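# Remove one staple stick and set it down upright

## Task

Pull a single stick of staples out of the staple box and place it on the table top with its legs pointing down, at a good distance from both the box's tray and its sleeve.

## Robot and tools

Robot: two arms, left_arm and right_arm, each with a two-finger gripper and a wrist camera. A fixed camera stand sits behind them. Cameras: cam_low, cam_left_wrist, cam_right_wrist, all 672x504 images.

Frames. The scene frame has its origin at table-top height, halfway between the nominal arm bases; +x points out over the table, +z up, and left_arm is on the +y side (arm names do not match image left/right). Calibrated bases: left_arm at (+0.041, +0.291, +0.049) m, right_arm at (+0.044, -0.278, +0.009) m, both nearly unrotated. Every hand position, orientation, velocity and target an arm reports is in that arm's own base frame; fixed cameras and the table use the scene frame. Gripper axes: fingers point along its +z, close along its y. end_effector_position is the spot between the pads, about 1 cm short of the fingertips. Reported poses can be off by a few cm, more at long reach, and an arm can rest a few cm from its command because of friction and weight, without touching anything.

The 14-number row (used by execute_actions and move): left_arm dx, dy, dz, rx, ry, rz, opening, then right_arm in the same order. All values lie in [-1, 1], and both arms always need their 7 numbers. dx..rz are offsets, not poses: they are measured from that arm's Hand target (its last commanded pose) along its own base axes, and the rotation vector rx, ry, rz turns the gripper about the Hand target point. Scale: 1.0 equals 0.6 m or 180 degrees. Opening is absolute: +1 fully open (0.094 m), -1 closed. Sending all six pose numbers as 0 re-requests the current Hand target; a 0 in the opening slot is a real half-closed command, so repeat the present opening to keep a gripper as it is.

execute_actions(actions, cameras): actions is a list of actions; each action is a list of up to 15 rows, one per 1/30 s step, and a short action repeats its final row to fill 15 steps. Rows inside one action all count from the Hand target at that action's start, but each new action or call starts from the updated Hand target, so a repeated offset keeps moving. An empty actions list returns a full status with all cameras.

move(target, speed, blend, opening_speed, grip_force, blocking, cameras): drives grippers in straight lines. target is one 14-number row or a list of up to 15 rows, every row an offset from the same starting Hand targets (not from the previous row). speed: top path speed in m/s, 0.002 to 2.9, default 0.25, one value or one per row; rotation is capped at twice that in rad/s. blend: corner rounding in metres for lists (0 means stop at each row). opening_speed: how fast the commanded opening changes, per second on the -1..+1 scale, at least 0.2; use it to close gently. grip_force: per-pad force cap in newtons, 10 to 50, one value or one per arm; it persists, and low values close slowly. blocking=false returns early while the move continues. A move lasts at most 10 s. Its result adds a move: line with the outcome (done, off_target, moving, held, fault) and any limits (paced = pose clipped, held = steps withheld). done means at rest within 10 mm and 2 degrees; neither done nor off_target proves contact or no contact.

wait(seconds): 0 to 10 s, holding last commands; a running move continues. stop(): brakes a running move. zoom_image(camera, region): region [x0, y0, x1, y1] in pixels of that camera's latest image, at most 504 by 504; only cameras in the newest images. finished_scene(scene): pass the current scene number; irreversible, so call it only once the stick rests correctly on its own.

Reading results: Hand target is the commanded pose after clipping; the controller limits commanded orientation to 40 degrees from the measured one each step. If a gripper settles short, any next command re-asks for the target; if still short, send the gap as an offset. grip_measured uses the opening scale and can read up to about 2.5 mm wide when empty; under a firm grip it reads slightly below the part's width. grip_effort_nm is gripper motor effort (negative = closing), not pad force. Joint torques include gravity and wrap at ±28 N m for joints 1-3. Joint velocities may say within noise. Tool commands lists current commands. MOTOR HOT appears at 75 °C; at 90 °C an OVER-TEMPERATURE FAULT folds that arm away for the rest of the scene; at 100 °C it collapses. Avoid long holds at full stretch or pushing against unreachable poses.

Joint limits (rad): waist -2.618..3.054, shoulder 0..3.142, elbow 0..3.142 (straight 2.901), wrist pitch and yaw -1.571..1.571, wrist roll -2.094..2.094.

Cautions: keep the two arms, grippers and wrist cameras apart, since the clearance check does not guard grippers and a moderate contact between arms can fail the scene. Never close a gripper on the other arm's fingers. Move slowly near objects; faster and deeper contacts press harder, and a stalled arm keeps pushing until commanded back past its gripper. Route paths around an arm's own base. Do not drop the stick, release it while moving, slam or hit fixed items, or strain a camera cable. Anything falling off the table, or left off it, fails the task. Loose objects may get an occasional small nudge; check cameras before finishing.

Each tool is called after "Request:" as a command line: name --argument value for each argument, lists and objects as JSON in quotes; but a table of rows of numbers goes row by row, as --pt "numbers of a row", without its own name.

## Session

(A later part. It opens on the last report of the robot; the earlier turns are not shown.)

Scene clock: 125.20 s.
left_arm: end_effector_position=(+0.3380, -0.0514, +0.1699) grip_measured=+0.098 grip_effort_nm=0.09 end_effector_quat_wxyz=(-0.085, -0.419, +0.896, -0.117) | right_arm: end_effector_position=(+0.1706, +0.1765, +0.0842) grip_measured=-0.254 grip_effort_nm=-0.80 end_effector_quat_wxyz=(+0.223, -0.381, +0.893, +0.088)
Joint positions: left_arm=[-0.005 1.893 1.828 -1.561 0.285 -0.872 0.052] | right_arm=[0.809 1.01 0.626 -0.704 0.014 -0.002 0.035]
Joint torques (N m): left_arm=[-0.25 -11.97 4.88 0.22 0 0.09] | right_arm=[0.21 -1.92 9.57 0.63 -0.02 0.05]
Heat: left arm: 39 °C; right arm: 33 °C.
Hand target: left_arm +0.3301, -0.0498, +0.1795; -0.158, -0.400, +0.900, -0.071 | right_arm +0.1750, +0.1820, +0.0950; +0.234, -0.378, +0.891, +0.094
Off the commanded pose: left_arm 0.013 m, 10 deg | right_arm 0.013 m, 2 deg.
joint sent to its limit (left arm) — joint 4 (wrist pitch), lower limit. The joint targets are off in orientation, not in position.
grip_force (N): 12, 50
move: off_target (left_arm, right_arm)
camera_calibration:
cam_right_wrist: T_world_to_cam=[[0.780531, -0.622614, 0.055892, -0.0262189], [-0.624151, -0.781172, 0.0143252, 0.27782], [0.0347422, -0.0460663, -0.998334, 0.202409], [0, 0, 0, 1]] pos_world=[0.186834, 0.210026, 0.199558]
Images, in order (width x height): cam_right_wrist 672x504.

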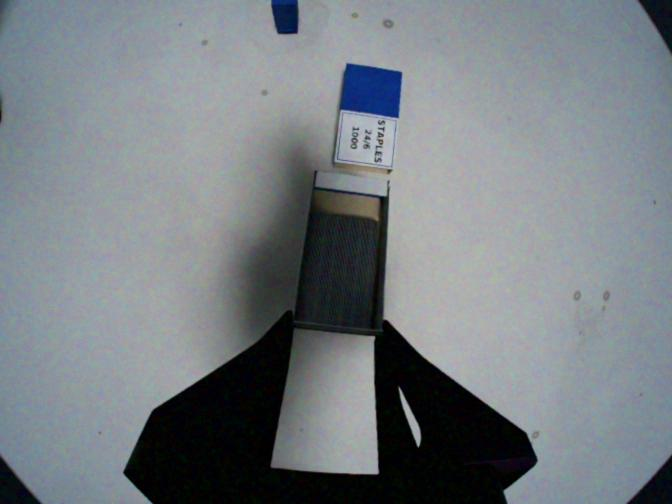

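Request:
execute_actions --actions '[[[0,0,0,0,0,0,0.1,0,0,0,0.0083,0.0086,-0.0213,-0.26],[0,0,0,0,0,0,0.1,0,0,0,0.0083,0.0086,-0.0213,-0.26],[0,0,0,0,0,0,0.1,0,0,0,0.0083,0.0086,-0.0213,-0.26],[0,0,0,0,0,0,0.1,0,0,0,-0.0083,-0.0086,0.0213,-0.26],[0,0,0,0,0,0,0.1,0,0,0,-0.0083,-0.0086,0.0213,-0.26],[0,0,0,0,0,0,0.1,0,0,0,-0.0083,-0.0086,0.0213,-0.26],[0,0,0,0,0,0,0.1,0,0,0,0,0,0,-0.26]]]' --cameras '["cam_right_wrist"]'

Request:
zoom_image --camera "cam_right_wrist" --region '[250, 150, 450, 350]'

Scene clock: 126.20 s.
left_arm: end_effector_position=(+0.3380, -0.0514, +0.1699) grip_measured=+0.098 grip_effort_nm=0.09 end_effector_quat_wxyz=(-0.085, -0.419, +0.896, -0.117) | right_arm: end_effector_position=(+0.1706, +0.1764, +0.0841) grip_measured=-0.256 grip_effort_nm=-0.86 end_effector_quat_wxyz=(+0.222, -0.382, +0.893, +0.087)
Joint positions: left_arm=[-0.005 1.893 1.828 -1.561 0.285 -0.872 0.052] | right_arm=[0.809 1.01 0.626 -0.705 0.014 -0.003 0.035]
Joint velocities: left_arm=[within noise] | right_arm=[-0.017 -0.007 0.007 -0.022 -0.051 0.007 -0.004]
Joint torques (N m): left_arm=[-0.25 -11.97 4.88 0.22 0 0.09] | right_arm=[0.2 -1.91 9.58 0.67 -0.03 0.09]
Heat: left arm: 39 °C; right arm: 33 °C.
Hand target: left_arm +0.3301, -0.0498, +0.1795; -0.158, -0.400, +0.900, -0.071 | right_arm +0.1751, +0.1821, +0.0951; +0.234, -0.378, +0.891, +0.094
Off the commanded pose: left_arm 0.013 m, 10 deg | right_arm 0.013 m, 2 deg.
joint sent to its limit (left arm) — joint 4 (wrist pitch), lower limit. The joint targets are off in orientation, not in position.
grip_force (N): 12, 50
camera_calibration:
cam_right_wrist: T_world_to_cam=[[0.780636, -0.622439, 0.0563688, -0.0263447], [-0.624026, -0.781258, 0.0151002, 0.277521], [0.0346396, -0.0469633, -0.998296, 0.202409], [0, 0, 0, 1]] pos_world=[0.186734, 0.209923, 0.199359]
Images, in order (width x height): cam_right_wrist 672x504.

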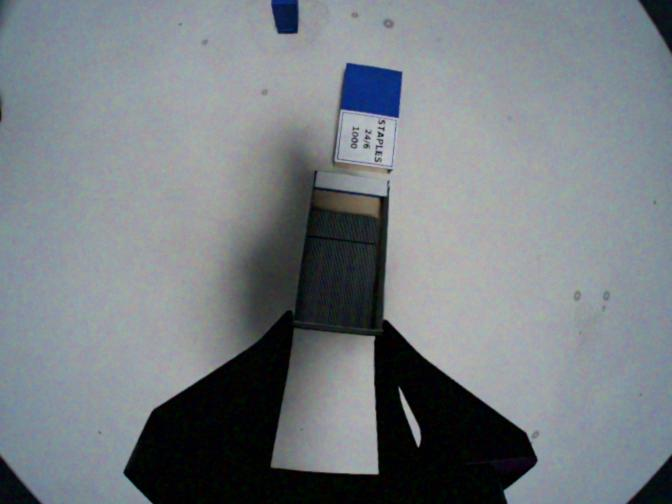

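Scaled by 2.520 from the camera's 672x504 image, which has a finer 960x720 frame.

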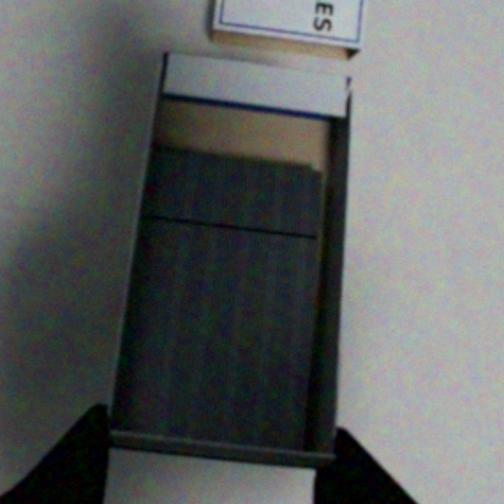

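Request:
execute_actions --actions '[[[0,0,0,0,0,0,0.1,0,0,0,0.0083,0.0086,-0.0213,-0.26],[0,0,0,0,0,0,0.1,0,0,0,0.0083,0.0086,-0.0213,-0.26],[0,0,0,0,0,0,0.1,0,0,0,0.0083,0.0086,-0.0213,-0.26],[0,0,0,0,0,0,0.1,0,0,0,-0.0083,-0.0086,0.0213,-0.26],[0,0,0,0,0,0,0.1,0,0,0,-0.0083,-0.0086,0.0213,-0.26],[0,0,0,0,0,0,0.1,0,0,0,-0.0083,-0.0086,0.0213,-0.26],[0,0,0,0,0,0,0.1,0,0,0,0.0083,0.0086,-0.0213,-0.26],[0,0,0,0,0,0,0.1,0,0,0,0.0083,0.0086,-0.0213,-0.26],[0,0,0,0,0,0,0.1,0,0,0,0.0083,0.0086,-0.0213,-0.26],[0,0,0,0,0,0,0.1,0,0,0,-0.0083,-0.0086,0.0213,-0.26],[0,0,0,0,0,0,0.1,0,0,0,-0.0083,-0.0086,0.0213,-0.26],[0,0,0,0,0,0,0.1,0,0,0,-0.0083,-0.0086,0.0213,-0.26],[0,0,0,0,0,0,0.1,0,0,0,0,0,0,-0.26]]]' --cameras '["cam_right_wrist"]'

Request:
zoom_image --camera "cam_right_wrist" --region '[250, 150, 450, 350]'

Scene clock: 127.47 s.
left_arm: end_effector_position=(+0.3380, -0.0514, +0.1699) grip_measured=+0.098 grip_effort_nm=0.09 end_effector_quat_wxyz=(-0.085, -0.419, +0.896, -0.117) | right_arm: end_effector_position=(+0.1705, +0.1763, +0.0841) grip_measured=-0.255 grip_effort_nm=-0.85 end_effector_quat_wxyz=(+0.222, -0.382, +0.893, +0.087)
Joint positions: left_arm=[-0.005 1.893 1.828 -1.561 0.285 -0.872 0.052] | right_arm=[0.809 1.01 0.626 -0.705 0.014 -0.003 0.035]
Joint torques (N m): left_arm=[-0.24 -11.97 4.88 0.23 0 0.08] | right_arm=[0.2 -1.95 9.58 0.67 -0.03 -0.01]
Heat: left arm: 39 °C; right arm: 33 °C.
Hand target: left_arm +0.3301, -0.0498, +0.1795; -0.158, -0.400, +0.900, -0.071 | right_arm +0.1750, +0.1821, +0.0950; +0.234, -0.378, +0.891, +0.094
Off the commanded pose: left_arm 0.013 m, 10 deg | right_arm 0.013 m, 2 deg.
joint sent to its limit (left arm) — joint 4 (wrist pitch), lower limit. The joint targets are off in orientation, not in position.
grip_force (N): 12, 50
camera_calibration:
cam_right_wrist: T_world_to_cam=[[0.780869, -0.622132, 0.0565358, -0.0264873], [-0.62374, -0.781478, 0.0154987, 0.277433], [0.0345392, -0.0473661, -0.99828, 0.20251], [0, 0, 0, 1]] pos_world=[0.186734, 0.209921, 0.199359]
Images, in order (width x height): cam_right_wrist 672x504.

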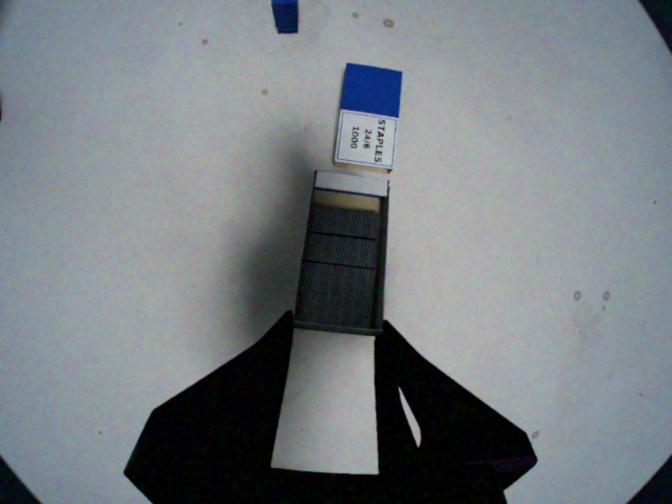

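Scaled by 2.520 from the camera's 672x504 image, which has a finer 960x720 frame.

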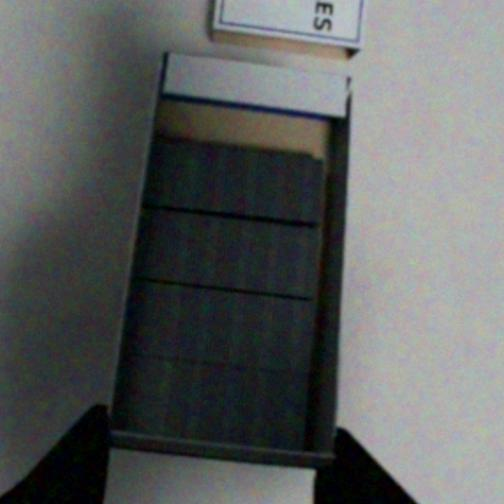

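Request:
execute_actions --actions '[[[0,0,0,0,0,0,0.1,0,0,0,0.0083,0.0086,-0.0213,-0.26],[0,0,0,0,0,0,0.1,0,0,0,0.0083,0.0086,-0.0213,-0.26],[0,0,0,0,0,0,0.1,0,0,0,0.0083,0.0086,-0.0213,-0.26],[0,0,0,0,0,0,0.1,0,0,0,-0.0083,-0.0086,0.0213,-0.26],[0,0,0,0,0,0,0.1,0,0,0,-0.0083,-0.0086,0.0213,-0.26],[0,0,0,0,0,0,0.1,0,0,0,-0.0083,-0.0086,0.0213,-0.26],[0,0,0,0,0,0,0.1,0,0,0,0.0083,0.0086,-0.0213,-0.26],[0,0,0,0,0,0,0.1,0,0,0,0.0083,0.0086,-0.0213,-0.26],[0,0,0,0,0,0,0.1,0,0,0,0.0083,0.0086,-0.0213,-0.26],[0,0,0,0,0,0,0.1,0,0,0,-0.0083,-0.0086,0.0213,-0.26],[0,0,0,0,0,0,0.1,0,0,0,-0.0083,-0.0086,0.0213,-0.26],[0,0,0,0,0,0,0.1,0,0,0,-0.0083,-0.0086,0.0213,-0.26],[0,0,0,0,0,0,0.1,0,0,0,0,0,0,-0.26]],[[0,0,0,0,0,0,0.1,0,0,0,0.0083,0.0086,-0.0213,-0.26],[0,0,0,0,0,0,0.1,0,0,0,0.0083,0.0086,-0.0213,-0.26],[0,0,0,0,0,0,0.1,0,0,0,0.0083,0.0086,-0.0213,-0.26],[0,0,0,0,0,0,0.1,0,0,0,-0.0083,-0.0086,0.0213,-0.26],[0,0,0,0,0,0,0.1,0,0,0,-0.0083,-0.0086,0.0213,-0.26],[0,0,0,0,0,0,0.1,0,0,0,-0.0083,-0.0086,0.0213,-0.26],[0,0,0,0,0,0,0.1,0,0,0,0.0083,0.0086,-0.0213,-0.26],[0,0,0,0,0,0,0.1,0,0,0,0.0083,0.0086,-0.0213,-0.26],[0,0,0,0,0,0,0.1,0,0,0,0.0083,0.0086,-0.0213,-0.26],[0,0,0,0,0,0,0.1,0,0,0,-0.0083,-0.0086,0.0213,-0.26],[0,0,0,0,0,0,0.1,0,0,0,-0.0083,-0.0086,0.0213,-0.26],[0,0,0,0,0,0,0.1,0,0,0,-0.0083,-0.0086,0.0213,-0.26],[0,0,0,0,0,0,0.1,0,0,0,0,0,0,-0.26]]]' --cameras '["cam_right_wrist"]'

Request:
zoom_image --camera "cam_right_wrist" --region '[250, 150, 450, 350]'

Scene clock: 129.67 s.
left_arm: end_effector_position=(+0.3380, -0.0514, +0.1699) grip_measured=+0.098 grip_effort_nm=0.09 end_effector_quat_wxyz=(-0.085, -0.419, +0.896, -0.117) | right_arm: end_effector_position=(+0.1706, +0.1763, +0.0841) grip_measured=-0.254 grip_effort_nm=-0.80 end_effector_quat_wxyz=(+0.222, -0.382, +0.893, +0.087)
Joint positions: left_arm=[-0.005 1.893 1.828 -1.561 0.285 -0.872 0.052] | right_arm=[0.809 1.01 0.626 -0.705 0.015 -0.003 0.035]
Joint torques (N m): left_arm=[-0.27 -11.97 4.88 0.22 0 0.08] | right_arm=[0.2 -1.95 9.57 0.68 -0.03 0.06]
Heat: left arm: 39 °C; right arm: 33 °C.
Hand target: left_arm +0.3301, -0.0498, +0.1795; -0.158, -0.400, +0.900, -0.071 | right_arm +0.1751, +0.1821, +0.0951; +0.234, -0.378, +0.891, +0.094
Off the commanded pose: left_arm 0.013 m, 10 deg | right_arm 0.013 m, 2 deg.
joint sent to its limit (left arm) — joint 4 (wrist pitch), lower limit. The joint targets are off in orientation, not in position.
grip_force (N): 12, 50
camera_calibration:
cam_right_wrist: T_world_to_cam=[[0.780771, -0.622223, 0.0568814, -0.0265194], [-0.623851, -0.781388, 0.0156001, 0.277414], [0.0347397, -0.0476656, -0.998259, 0.202531], [0, 0, 0, 1]] pos_world=[0.186735, 0.209921, 0.199359]
Images, in order (width x height): cam_right_wrist 672x504.

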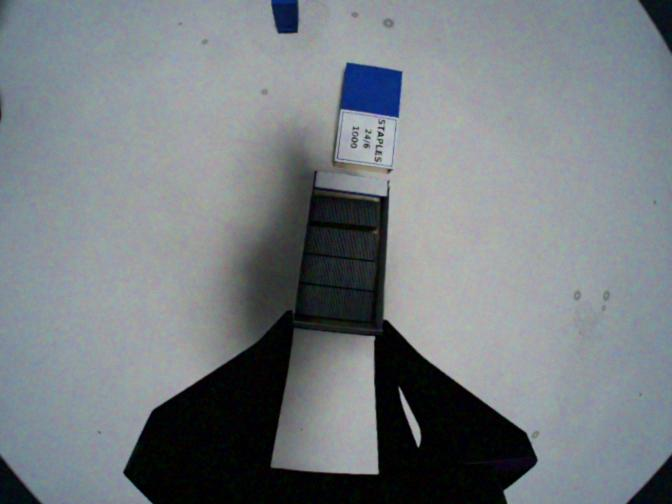

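Scaled by 2.520 from the camera's 672x504 image, which has a finer 960x720 frame.

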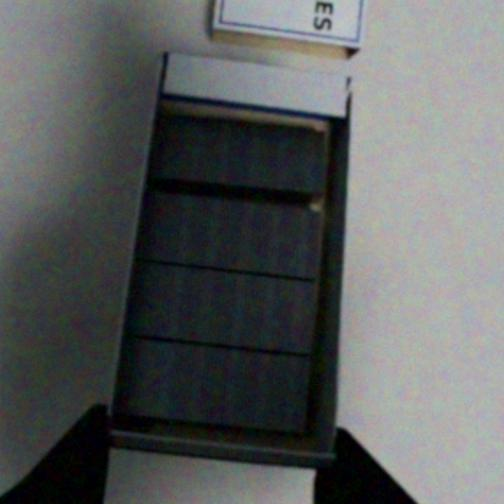

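Request:
zoom_image --camera "cam_right_wrist" --region '[290, 170, 400, 280]'

Request:
zoom_image --camera "cam_right_wrist" --region '[285, 240, 395, 350]'

Scaled by 4.582 from the camera's 672x504 image, which has a finer 960x720 frame.

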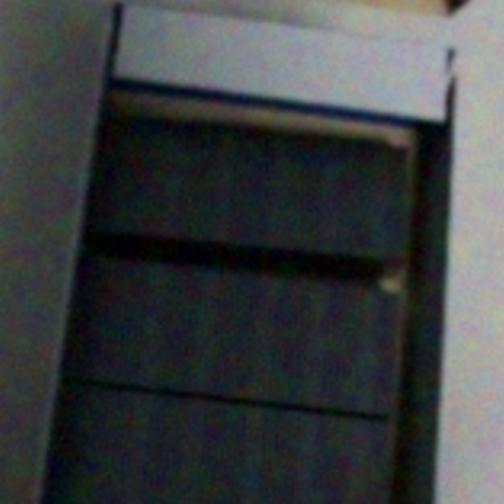

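Scaled by 4.582 from the camera's 672x504 image, which has a finer 960x720 frame.

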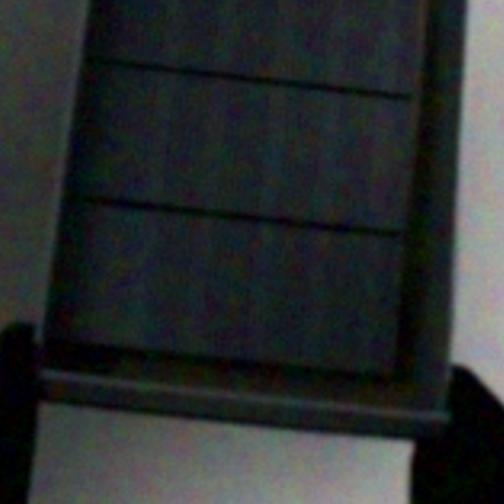

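Request:
execute_actions --actions '[[[0,0,0,0,0,0,0.1,0,0,0,0.0072,0.0075,-0.0184,-0.26],[0,0,0,0,0,0,0.1,0,0,0,0.0072,0.0075,-0.0184,-0.26],[0,0,0,0,0,0,0.1,0,0,0,0.0072,0.0075,-0.0184,-0.26],[0,0,0,0,0,0,0.1,0,0,0,-0.0072,-0.0075,0.0184,-0.26],[0,0,0,0,0,0,0.1,0,0,0,-0.0072,-0.0075,0.0184,-0.26],[0,0,0,0,0,0,0.1,0,0,0,-0.0072,-0.0075,0.0184,-0.26],[0,0,0,0,0,0,0.1,0,0,0,0.0072,0.0075,-0.0184,-0.26],[0,0,0,0,0,0,0.1,0,0,0,0.0072,0.0075,-0.0184,-0.26],[0,0,0,0,0,0,0.1,0,0,0,0.0072,0.0075,-0.0184,-0.26],[0,0,0,0,0,0,0.1,0,0,0,-0.0072,-0.0075,0.0184,-0.26],[0,0,0,0,0,0,0.1,0,0,0,-0.0072,-0.0075,0.0184,-0.26],[0,0,0,0,0,0,0.1,0,0,0,-0.0072,-0.0075,0.0184,-0.26],[0,0,0,0,0,0,0.1,0,0,0,0,0,0,-0.26]]]' --cameras '["cam_right_wrist"]'

Request:
zoom_image --camera "cam_right_wrist" --region '[270, 170, 430, 330]'

Scene clock: 132.73 s.
left_arm: end_effector_position=(+0.3380, -0.0514, +0.1699) grip_measured=+0.098 grip_effort_nm=0.09 end_effector_quat_wxyz=(-0.085, -0.419, +0.896, -0.117) | right_arm: end_effector_position=(+0.1705, +0.1762, +0.0841) grip_measured=-0.260 grip_effort_nm=-0.97 end_effector_quat_wxyz=(+0.222, -0.382, +0.893, +0.087)
Joint positions: left_arm=[-0.005 1.893 1.828 -1.561 0.285 -0.872 0.052] | right_arm=[0.809 1.01 0.626 -0.706 0.015 -0.003 0.035]
Joint torques (N m): left_arm=[-0.25 -11.97 4.88 0.22 0 0.09] | right_arm=[0.18 -1.94 9.58 0.67 -0.03 0.05]
Heat: left arm: 40 °C; right arm: 33 °C.
Hand target: left_arm +0.3301, -0.0498, +0.1795; -0.158, -0.400, +0.900, -0.071 | right_arm +0.1751, +0.1820, +0.0950; +0.234, -0.378, +0.891, +0.094
Off the commanded pose: left_arm 0.013 m, 10 deg | right_arm 0.013 m, 2 deg.
joint sent to its limit (left arm) — joint 4 (wrist pitch), lower limit. The joint targets are off in orientation, not in position.
grip_force (N): 12, 50
camera_calibration:
cam_right_wrist: T_world_to_cam=[[0.780749, -0.622255, 0.0568349, -0.0264933], [-0.623895, -0.781344, 0.0160187, 0.277331], [0.0344399, -0.0479656, -0.998255, 0.20255], [0, 0, 0, 1]] pos_world=[0.186734, 0.20992, 0.19926]
Images, in order (width x height): cam_right_wrist 672x504.

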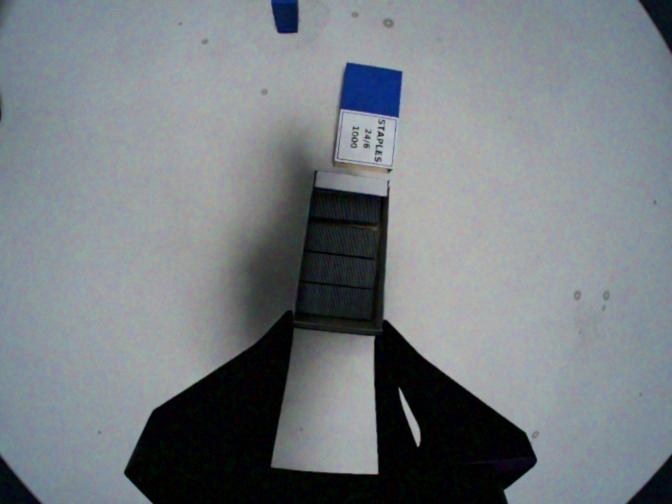

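Scaled by 3.150 from the camera's 672x504 image, which has a finer 960x720 frame.

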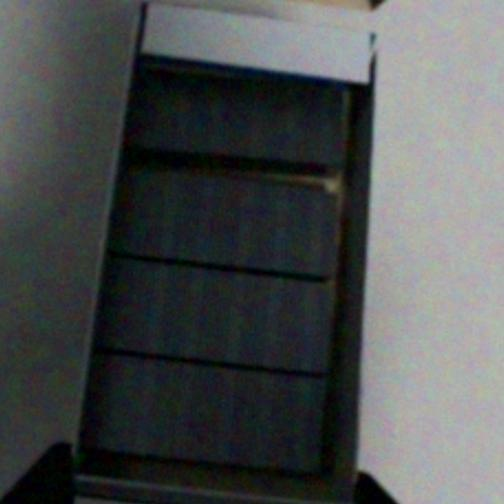

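Request:
execute_actions --actions '[[[0,0,0,0,0,0,0.1,0,0,0,0.004,-0.0039,0,-0.26],[0,0,0,0,0,0,0.1,0,0,0,0.008,-0.0077,0,-0.26],[0,0,0,0,0,0,0.1,0,0,0,0.012,-0.0116,0,-0.26],[0,0,0,0,0,0,0.1,0,0,0,0.016,-0.0154,0,-0.26],[0,0,0,0,0,0,0.1,0,0,0,0.020,-0.0193,0,-0.26]],[[0,0,0,0,0,0,0.1,0,0,0,0.0109,0.0113,-0.0229,-0.26],[0,0,0,0,0,0,0.1,0,0,0,0.0109,0.0113,-0.0229,-0.26],[0,0,0,0,0,0,0.1,0,0,0,0.0109,0.0113,-0.0229,-0.26],[0,0,0,0,0,0,0.1,0,0,0,-0.0109,-0.0113,0.0229,-0.26],[0,0,0,0,0,0,0.1,0,0,0,-0.0109,-0.0113,0.0229,-0.26],[0,0,0,0,0,0,0.1,0,0,0,-0.0109,-0.0113,0.0229,-0.26],[0,0,0,0,0,0,0.1,0,0,0,0.0109,0.0113,-0.0229,-0.26],[0,0,0,0,0,0,0.1,0,0,0,0.0109,0.0113,-0.0229,-0.26],[0,0,0,0,0,0,0.1,0,0,0,0.0109,0.0113,-0.0229,-0.26],[0,0,0,0,0,0,0.1,0,0,0,-0.0109,-0.0113,0.0229,-0.26],[0,0,0,0,0,0,0.1,0,0,0,-0.0109,-0.0113,0.0229,-0.26],[0,0,0,0,0,0,0.1,0,0,0,-0.0109,-0.0113,0.0229,-0.26],[0,0,0,0,0,0,0.1,0,0,0,0,0,0,-0.26]]]' --cameras '["cam_right_wrist"]'

Request:
zoom_image --camera "cam_right_wrist" --region '[270, 170, 430, 330]'

Scene clock: 135.43 s.
left_arm: end_effector_position=(+0.3380, -0.0514, +0.1699) grip_measured=+0.098 grip_effort_nm=0.09 end_effector_quat_wxyz=(-0.085, -0.419, +0.896, -0.117) | right_arm: end_effector_position=(+0.1733, +0.1792, +0.0922) grip_measured=-0.254 grip_effort_nm=-0.81 end_effector_quat_wxyz=(+0.262, -0.377, +0.882, +0.103)
Joint positions: left_arm=[-0.005 1.893 1.828 -1.561 0.285 -0.872 0.052] | right_arm=[0.81 0.936 0.584 -0.649 0.016 -0.003 0.035]
Joint velocities: left_arm=[within noise] | right_arm=[-0.012 -0.007 0.007 -0.007 0.022 -0.007 -0.004]
Joint torques (N m): left_arm=[-0.25 -11.97 4.88 0.22 0 0.09] | right_arm=[0.13 -2.5 6.52 1 -0.03 0.07]
Heat: left arm: 40 °C; right arm: 33 °C.
Hand target: left_arm +0.3301, -0.0498, +0.1795; -0.158, -0.400, +0.900, -0.071 | right_arm +0.1750, +0.1820, +0.0950; +0.273, -0.373, +0.880, +0.110
Off the commanded pose: left_arm 0.013 m, 10 deg | right_arm 0.004 m, 2 deg.
joint sent to its limit (left arm) — joint 4 (wrist pitch), lower limit. The joint targets are off in orientation, not in position.
grip_force (N): 12, 50
camera_calibration:
cam_right_wrist: T_world_to_cam=[[0.777327, -0.625684, 0.0654403, -0.0268804], [-0.62171, -0.779926, -0.072059, 0.28872], [0.0961247, 0.0153285, -0.995251, 0.188398], [0, 0, 0, 1]] pos_world=[0.182285, 0.205474, 0.210067]
Images, in order (width x height): cam_right_wrist 672x504.

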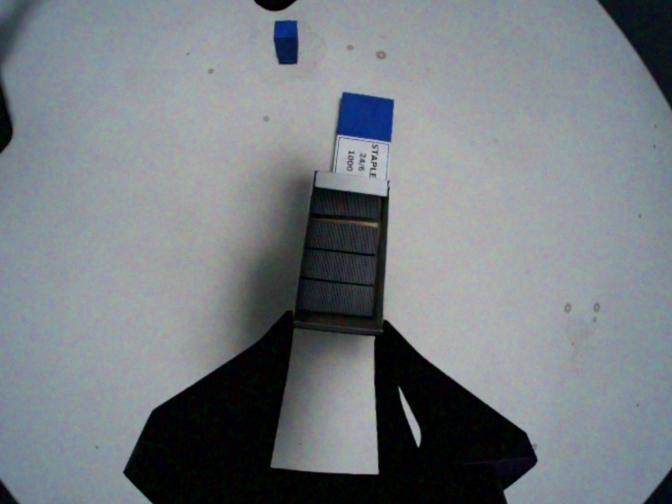

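Scaled by 3.150 from the camera's 672x504 image, which has a finer 960x720 frame.

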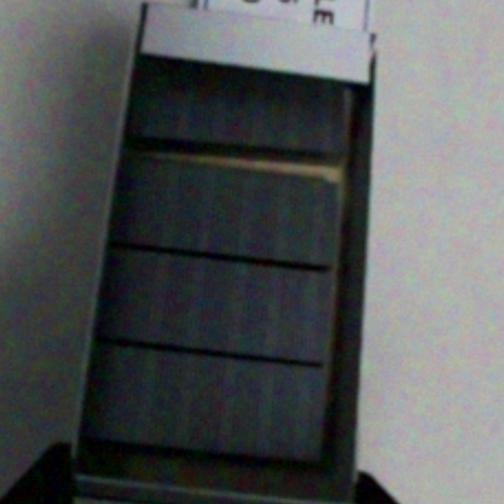

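Request:
move --pt "0 0 0 0 0 0 0.1 0.0833 0.0867 0.025 0.1846 -0.1783 0 -0.26" --pt "0 0 0 0 0 0 0.1 0 0 0 -0.0200 0.0193 0 -0.26" --speed '[0.25, 0.2]' --cameras '["cam_right_wrist"]'

Request:
zoom_image --camera "cam_right_wrist" --region '[270, 170, 430, 330]'

Scene clock: 143.33 s.
left_arm: end_effector_position=(+0.3380, -0.0514, +0.1699) grip_measured=+0.098 grip_effort_nm=0.09 end_effector_quat_wxyz=(-0.085, -0.419, +0.896, -0.117) | right_arm: end_effector_position=(+0.1706, +0.1764, +0.0842) grip_measured=-0.260 grip_effort_nm=-0.98 end_effector_quat_wxyz=(+0.223, -0.382, +0.893, +0.087)
Joint positions: left_arm=[-0.005 1.893 1.828 -1.561 0.285 -0.872 0.052] | right_arm=[0.81 1.01 0.626 -0.705 0.016 -0.002 0.035]
Joint torques (N m): left_arm=[-0.25 -11.97 4.88 0.23 0 0.09] | right_arm=[0.09 -1.92 9.58 0.66 -0.04 0.05]
Heat: left arm: 40 °C; right arm: 33 °C.
Hand target: left_arm +0.3301, -0.0498, +0.1795; -0.158, -0.400, +0.900, -0.071 | right_arm +0.1750, +0.1820, +0.0950; +0.234, -0.378, +0.891, +0.094
Off the commanded pose: left_arm 0.013 m, 10 deg | right_arm 0.013 m, 2 deg.
joint sent to its limit (left arm) — joint 4 (wrist pitch), lower limit. The joint targets are off in orientation, not in position.
grip_force (N): 12, 50
move: off_target (left_arm, right_arm)
camera_calibration:
cam_right_wrist: T_world_to_cam=[[0.780418, -0.622612, 0.0574713, -0.026433], [-0.624242, -0.78109, 0.0148522, 0.277653], [0.0356431, -0.0474669, -0.998237, 0.202419], [0, 0, 0, 1]] pos_world=[0.186736, 0.210022, 0.199457]
Images, in order (width x height): cam_right_wrist 672x504.

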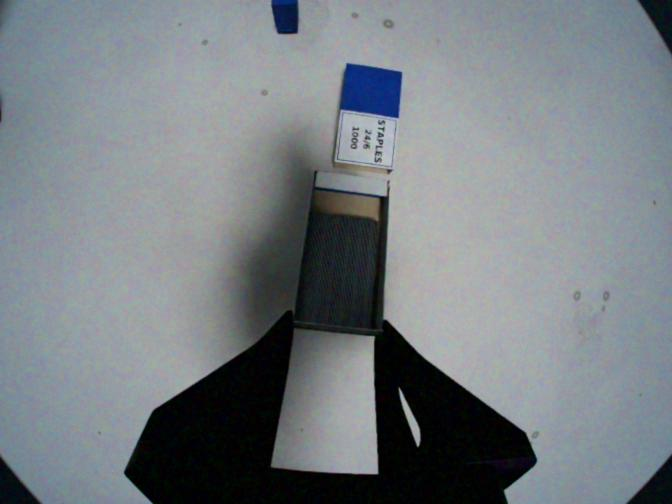

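Scaled by 3.150 from the camera's 672x504 image, which has a finer 960x720 frame.

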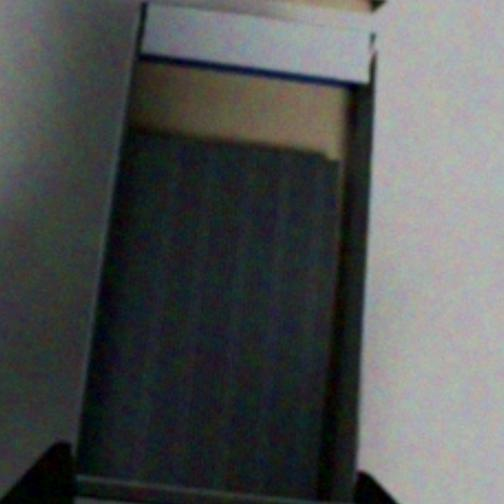

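Request:
execute_actions --actions '[[[0,0,0,0,0,0,0.1,0,0,0,0.0061,0.0063,-0.0155,-0.26],[0,0,0,0,0,0,0.1,0,0,0,0.0061,0.0063,-0.0155,-0.26],[0,0,0,0,0,0,0.1,0,0,0,0.0061,0.0063,-0.0155,-0.26],[0,0,0,0,0,0,0.1,0,0,0,-0.0061,-0.0063,0.0155,-0.26],[0,0,0,0,0,0,0.1,0,0,0,-0.0061,-0.0063,0.0155,-0.26],[0,0,0,0,0,0,0.1,0,0,0,-0.0061,-0.0063,0.0155,-0.26],[0,0,0,0,0,0,0.1,0,0,0,0.0061,0.0063,-0.0155,-0.26],[0,0,0,0,0,0,0.1,0,0,0,0.0061,0.0063,-0.0155,-0.26],[0,0,0,0,0,0,0.1,0,0,0,0.0061,0.0063,-0.0155,-0.26],[0,0,0,0,0,0,0.1,0,0,0,-0.0061,-0.0063,0.0155,-0.26],[0,0,0,0,0,0,0.1,0,0,0,-0.0061,-0.0063,0.0155,-0.26],[0,0,0,0,0,0,0.1,0,0,0,-0.0061,-0.0063,0.0155,-0.26],[0,0,0,0,0,0,0.1,0,0,0,0,0,0,-0.26]],[[0,0,0,0,0,0,0.1,0,0,0,0.0061,0.0063,-0.0155,-0.26],[0,0,0,0,0,0,0.1,0,0,0,0.0061,0.0063,-0.0155,-0.26],[0,0,0,0,0,0,0.1,0,0,0,0.0061,0.0063,-0.0155,-0.26],[0,0,0,0,0,0,0.1,0,0,0,-0.0061,-0.0063,0.0155,-0.26],[0,0,0,0,0,0,0.1,0,0,0,-0.0061,-0.0063,0.0155,-0.26],[0,0,0,0,0,0,0.1,0,0,0,-0.0061,-0.0063,0.0155,-0.26],[0,0,0,0,0,0,0.1,0,0,0,0.0061,0.0063,-0.0155,-0.26],[0,0,0,0,0,0,0.1,0,0,0,0.0061,0.0063,-0.0155,-0.26],[0,0,0,0,0,0,0.1,0,0,0,0.0061,0.0063,-0.0155,-0.26],[0,0,0,0,0,0,0.1,0,0,0,-0.0061,-0.0063,0.0155,-0.26],[0,0,0,0,0,0,0.1,0,0,0,-0.0061,-0.0063,0.0155,-0.26],[0,0,0,0,0,0,0.1,0,0,0,-0.0061,-0.0063,0.0155,-0.26],[0,0,0,0,0,0,0.1,0,0,0,0,0,0,-0.26]]]' --cameras '["cam_right_wrist"]'

Request:
zoom_image --camera "cam_right_wrist" --region '[270, 170, 430, 330]'

Scene clock: 145.37 s.
left_arm: end_effector_position=(+0.3380, -0.0514, +0.1699) grip_measured=+0.098 grip_effort_nm=0.09 end_effector_quat_wxyz=(-0.085, -0.419, +0.896, -0.117) | right_arm: end_effector_position=(+0.1706, +0.1764, +0.0841) grip_measured=-0.254 grip_effort_nm=-0.80 end_effector_quat_wxyz=(+0.223, -0.382, +0.893, +0.087)
Joint positions: left_arm=[-0.005 1.893 1.828 -1.561 0.285 -0.872 0.052] | right_arm=[0.81 1.01 0.626 -0.705 0.016 -0.003 0.035]
Joint torques (N m): left_arm=[-0.25 -11.97 4.86 0.22 0 0.09] | right_arm=[0.1 -1.94 9.58 0.68 -0.04 0.06]
Heat: left arm: 40 °C; right arm: 33 °C.
Hand target: left_arm +0.3301, -0.0498, +0.1795; -0.158, -0.400, +0.900, -0.071 | right_arm +0.1751, +0.1821, +0.0951; +0.234, -0.378, +0.891, +0.094
Off the commanded pose: left_arm 0.013 m, 10 deg | right_arm 0.013 m, 2 deg.
joint sent to its limit (left arm) — joint 4 (wrist pitch), lower limit. The joint targets are off in orientation, not in position.
grip_force (N): 12, 50
camera_calibration:
cam_right_wrist: T_world_to_cam=[[0.781041, -0.62179, 0.0578973, -0.0266643], [-0.623456, -0.781708, 0.0153179, 0.277558], [0.0357343, -0.0480603, -0.998205, 0.202429], [0, 0, 0, 1]] pos_world=[0.186638, 0.210119, 0.199358]
Images, in order (width x height): cam_right_wrist 672x504.

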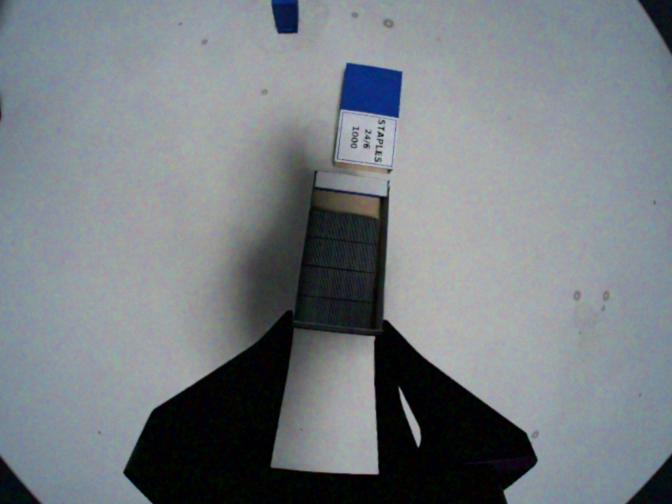

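Scaled by 3.150 from the camera's 672x504 image, which has a finer 960x720 frame.

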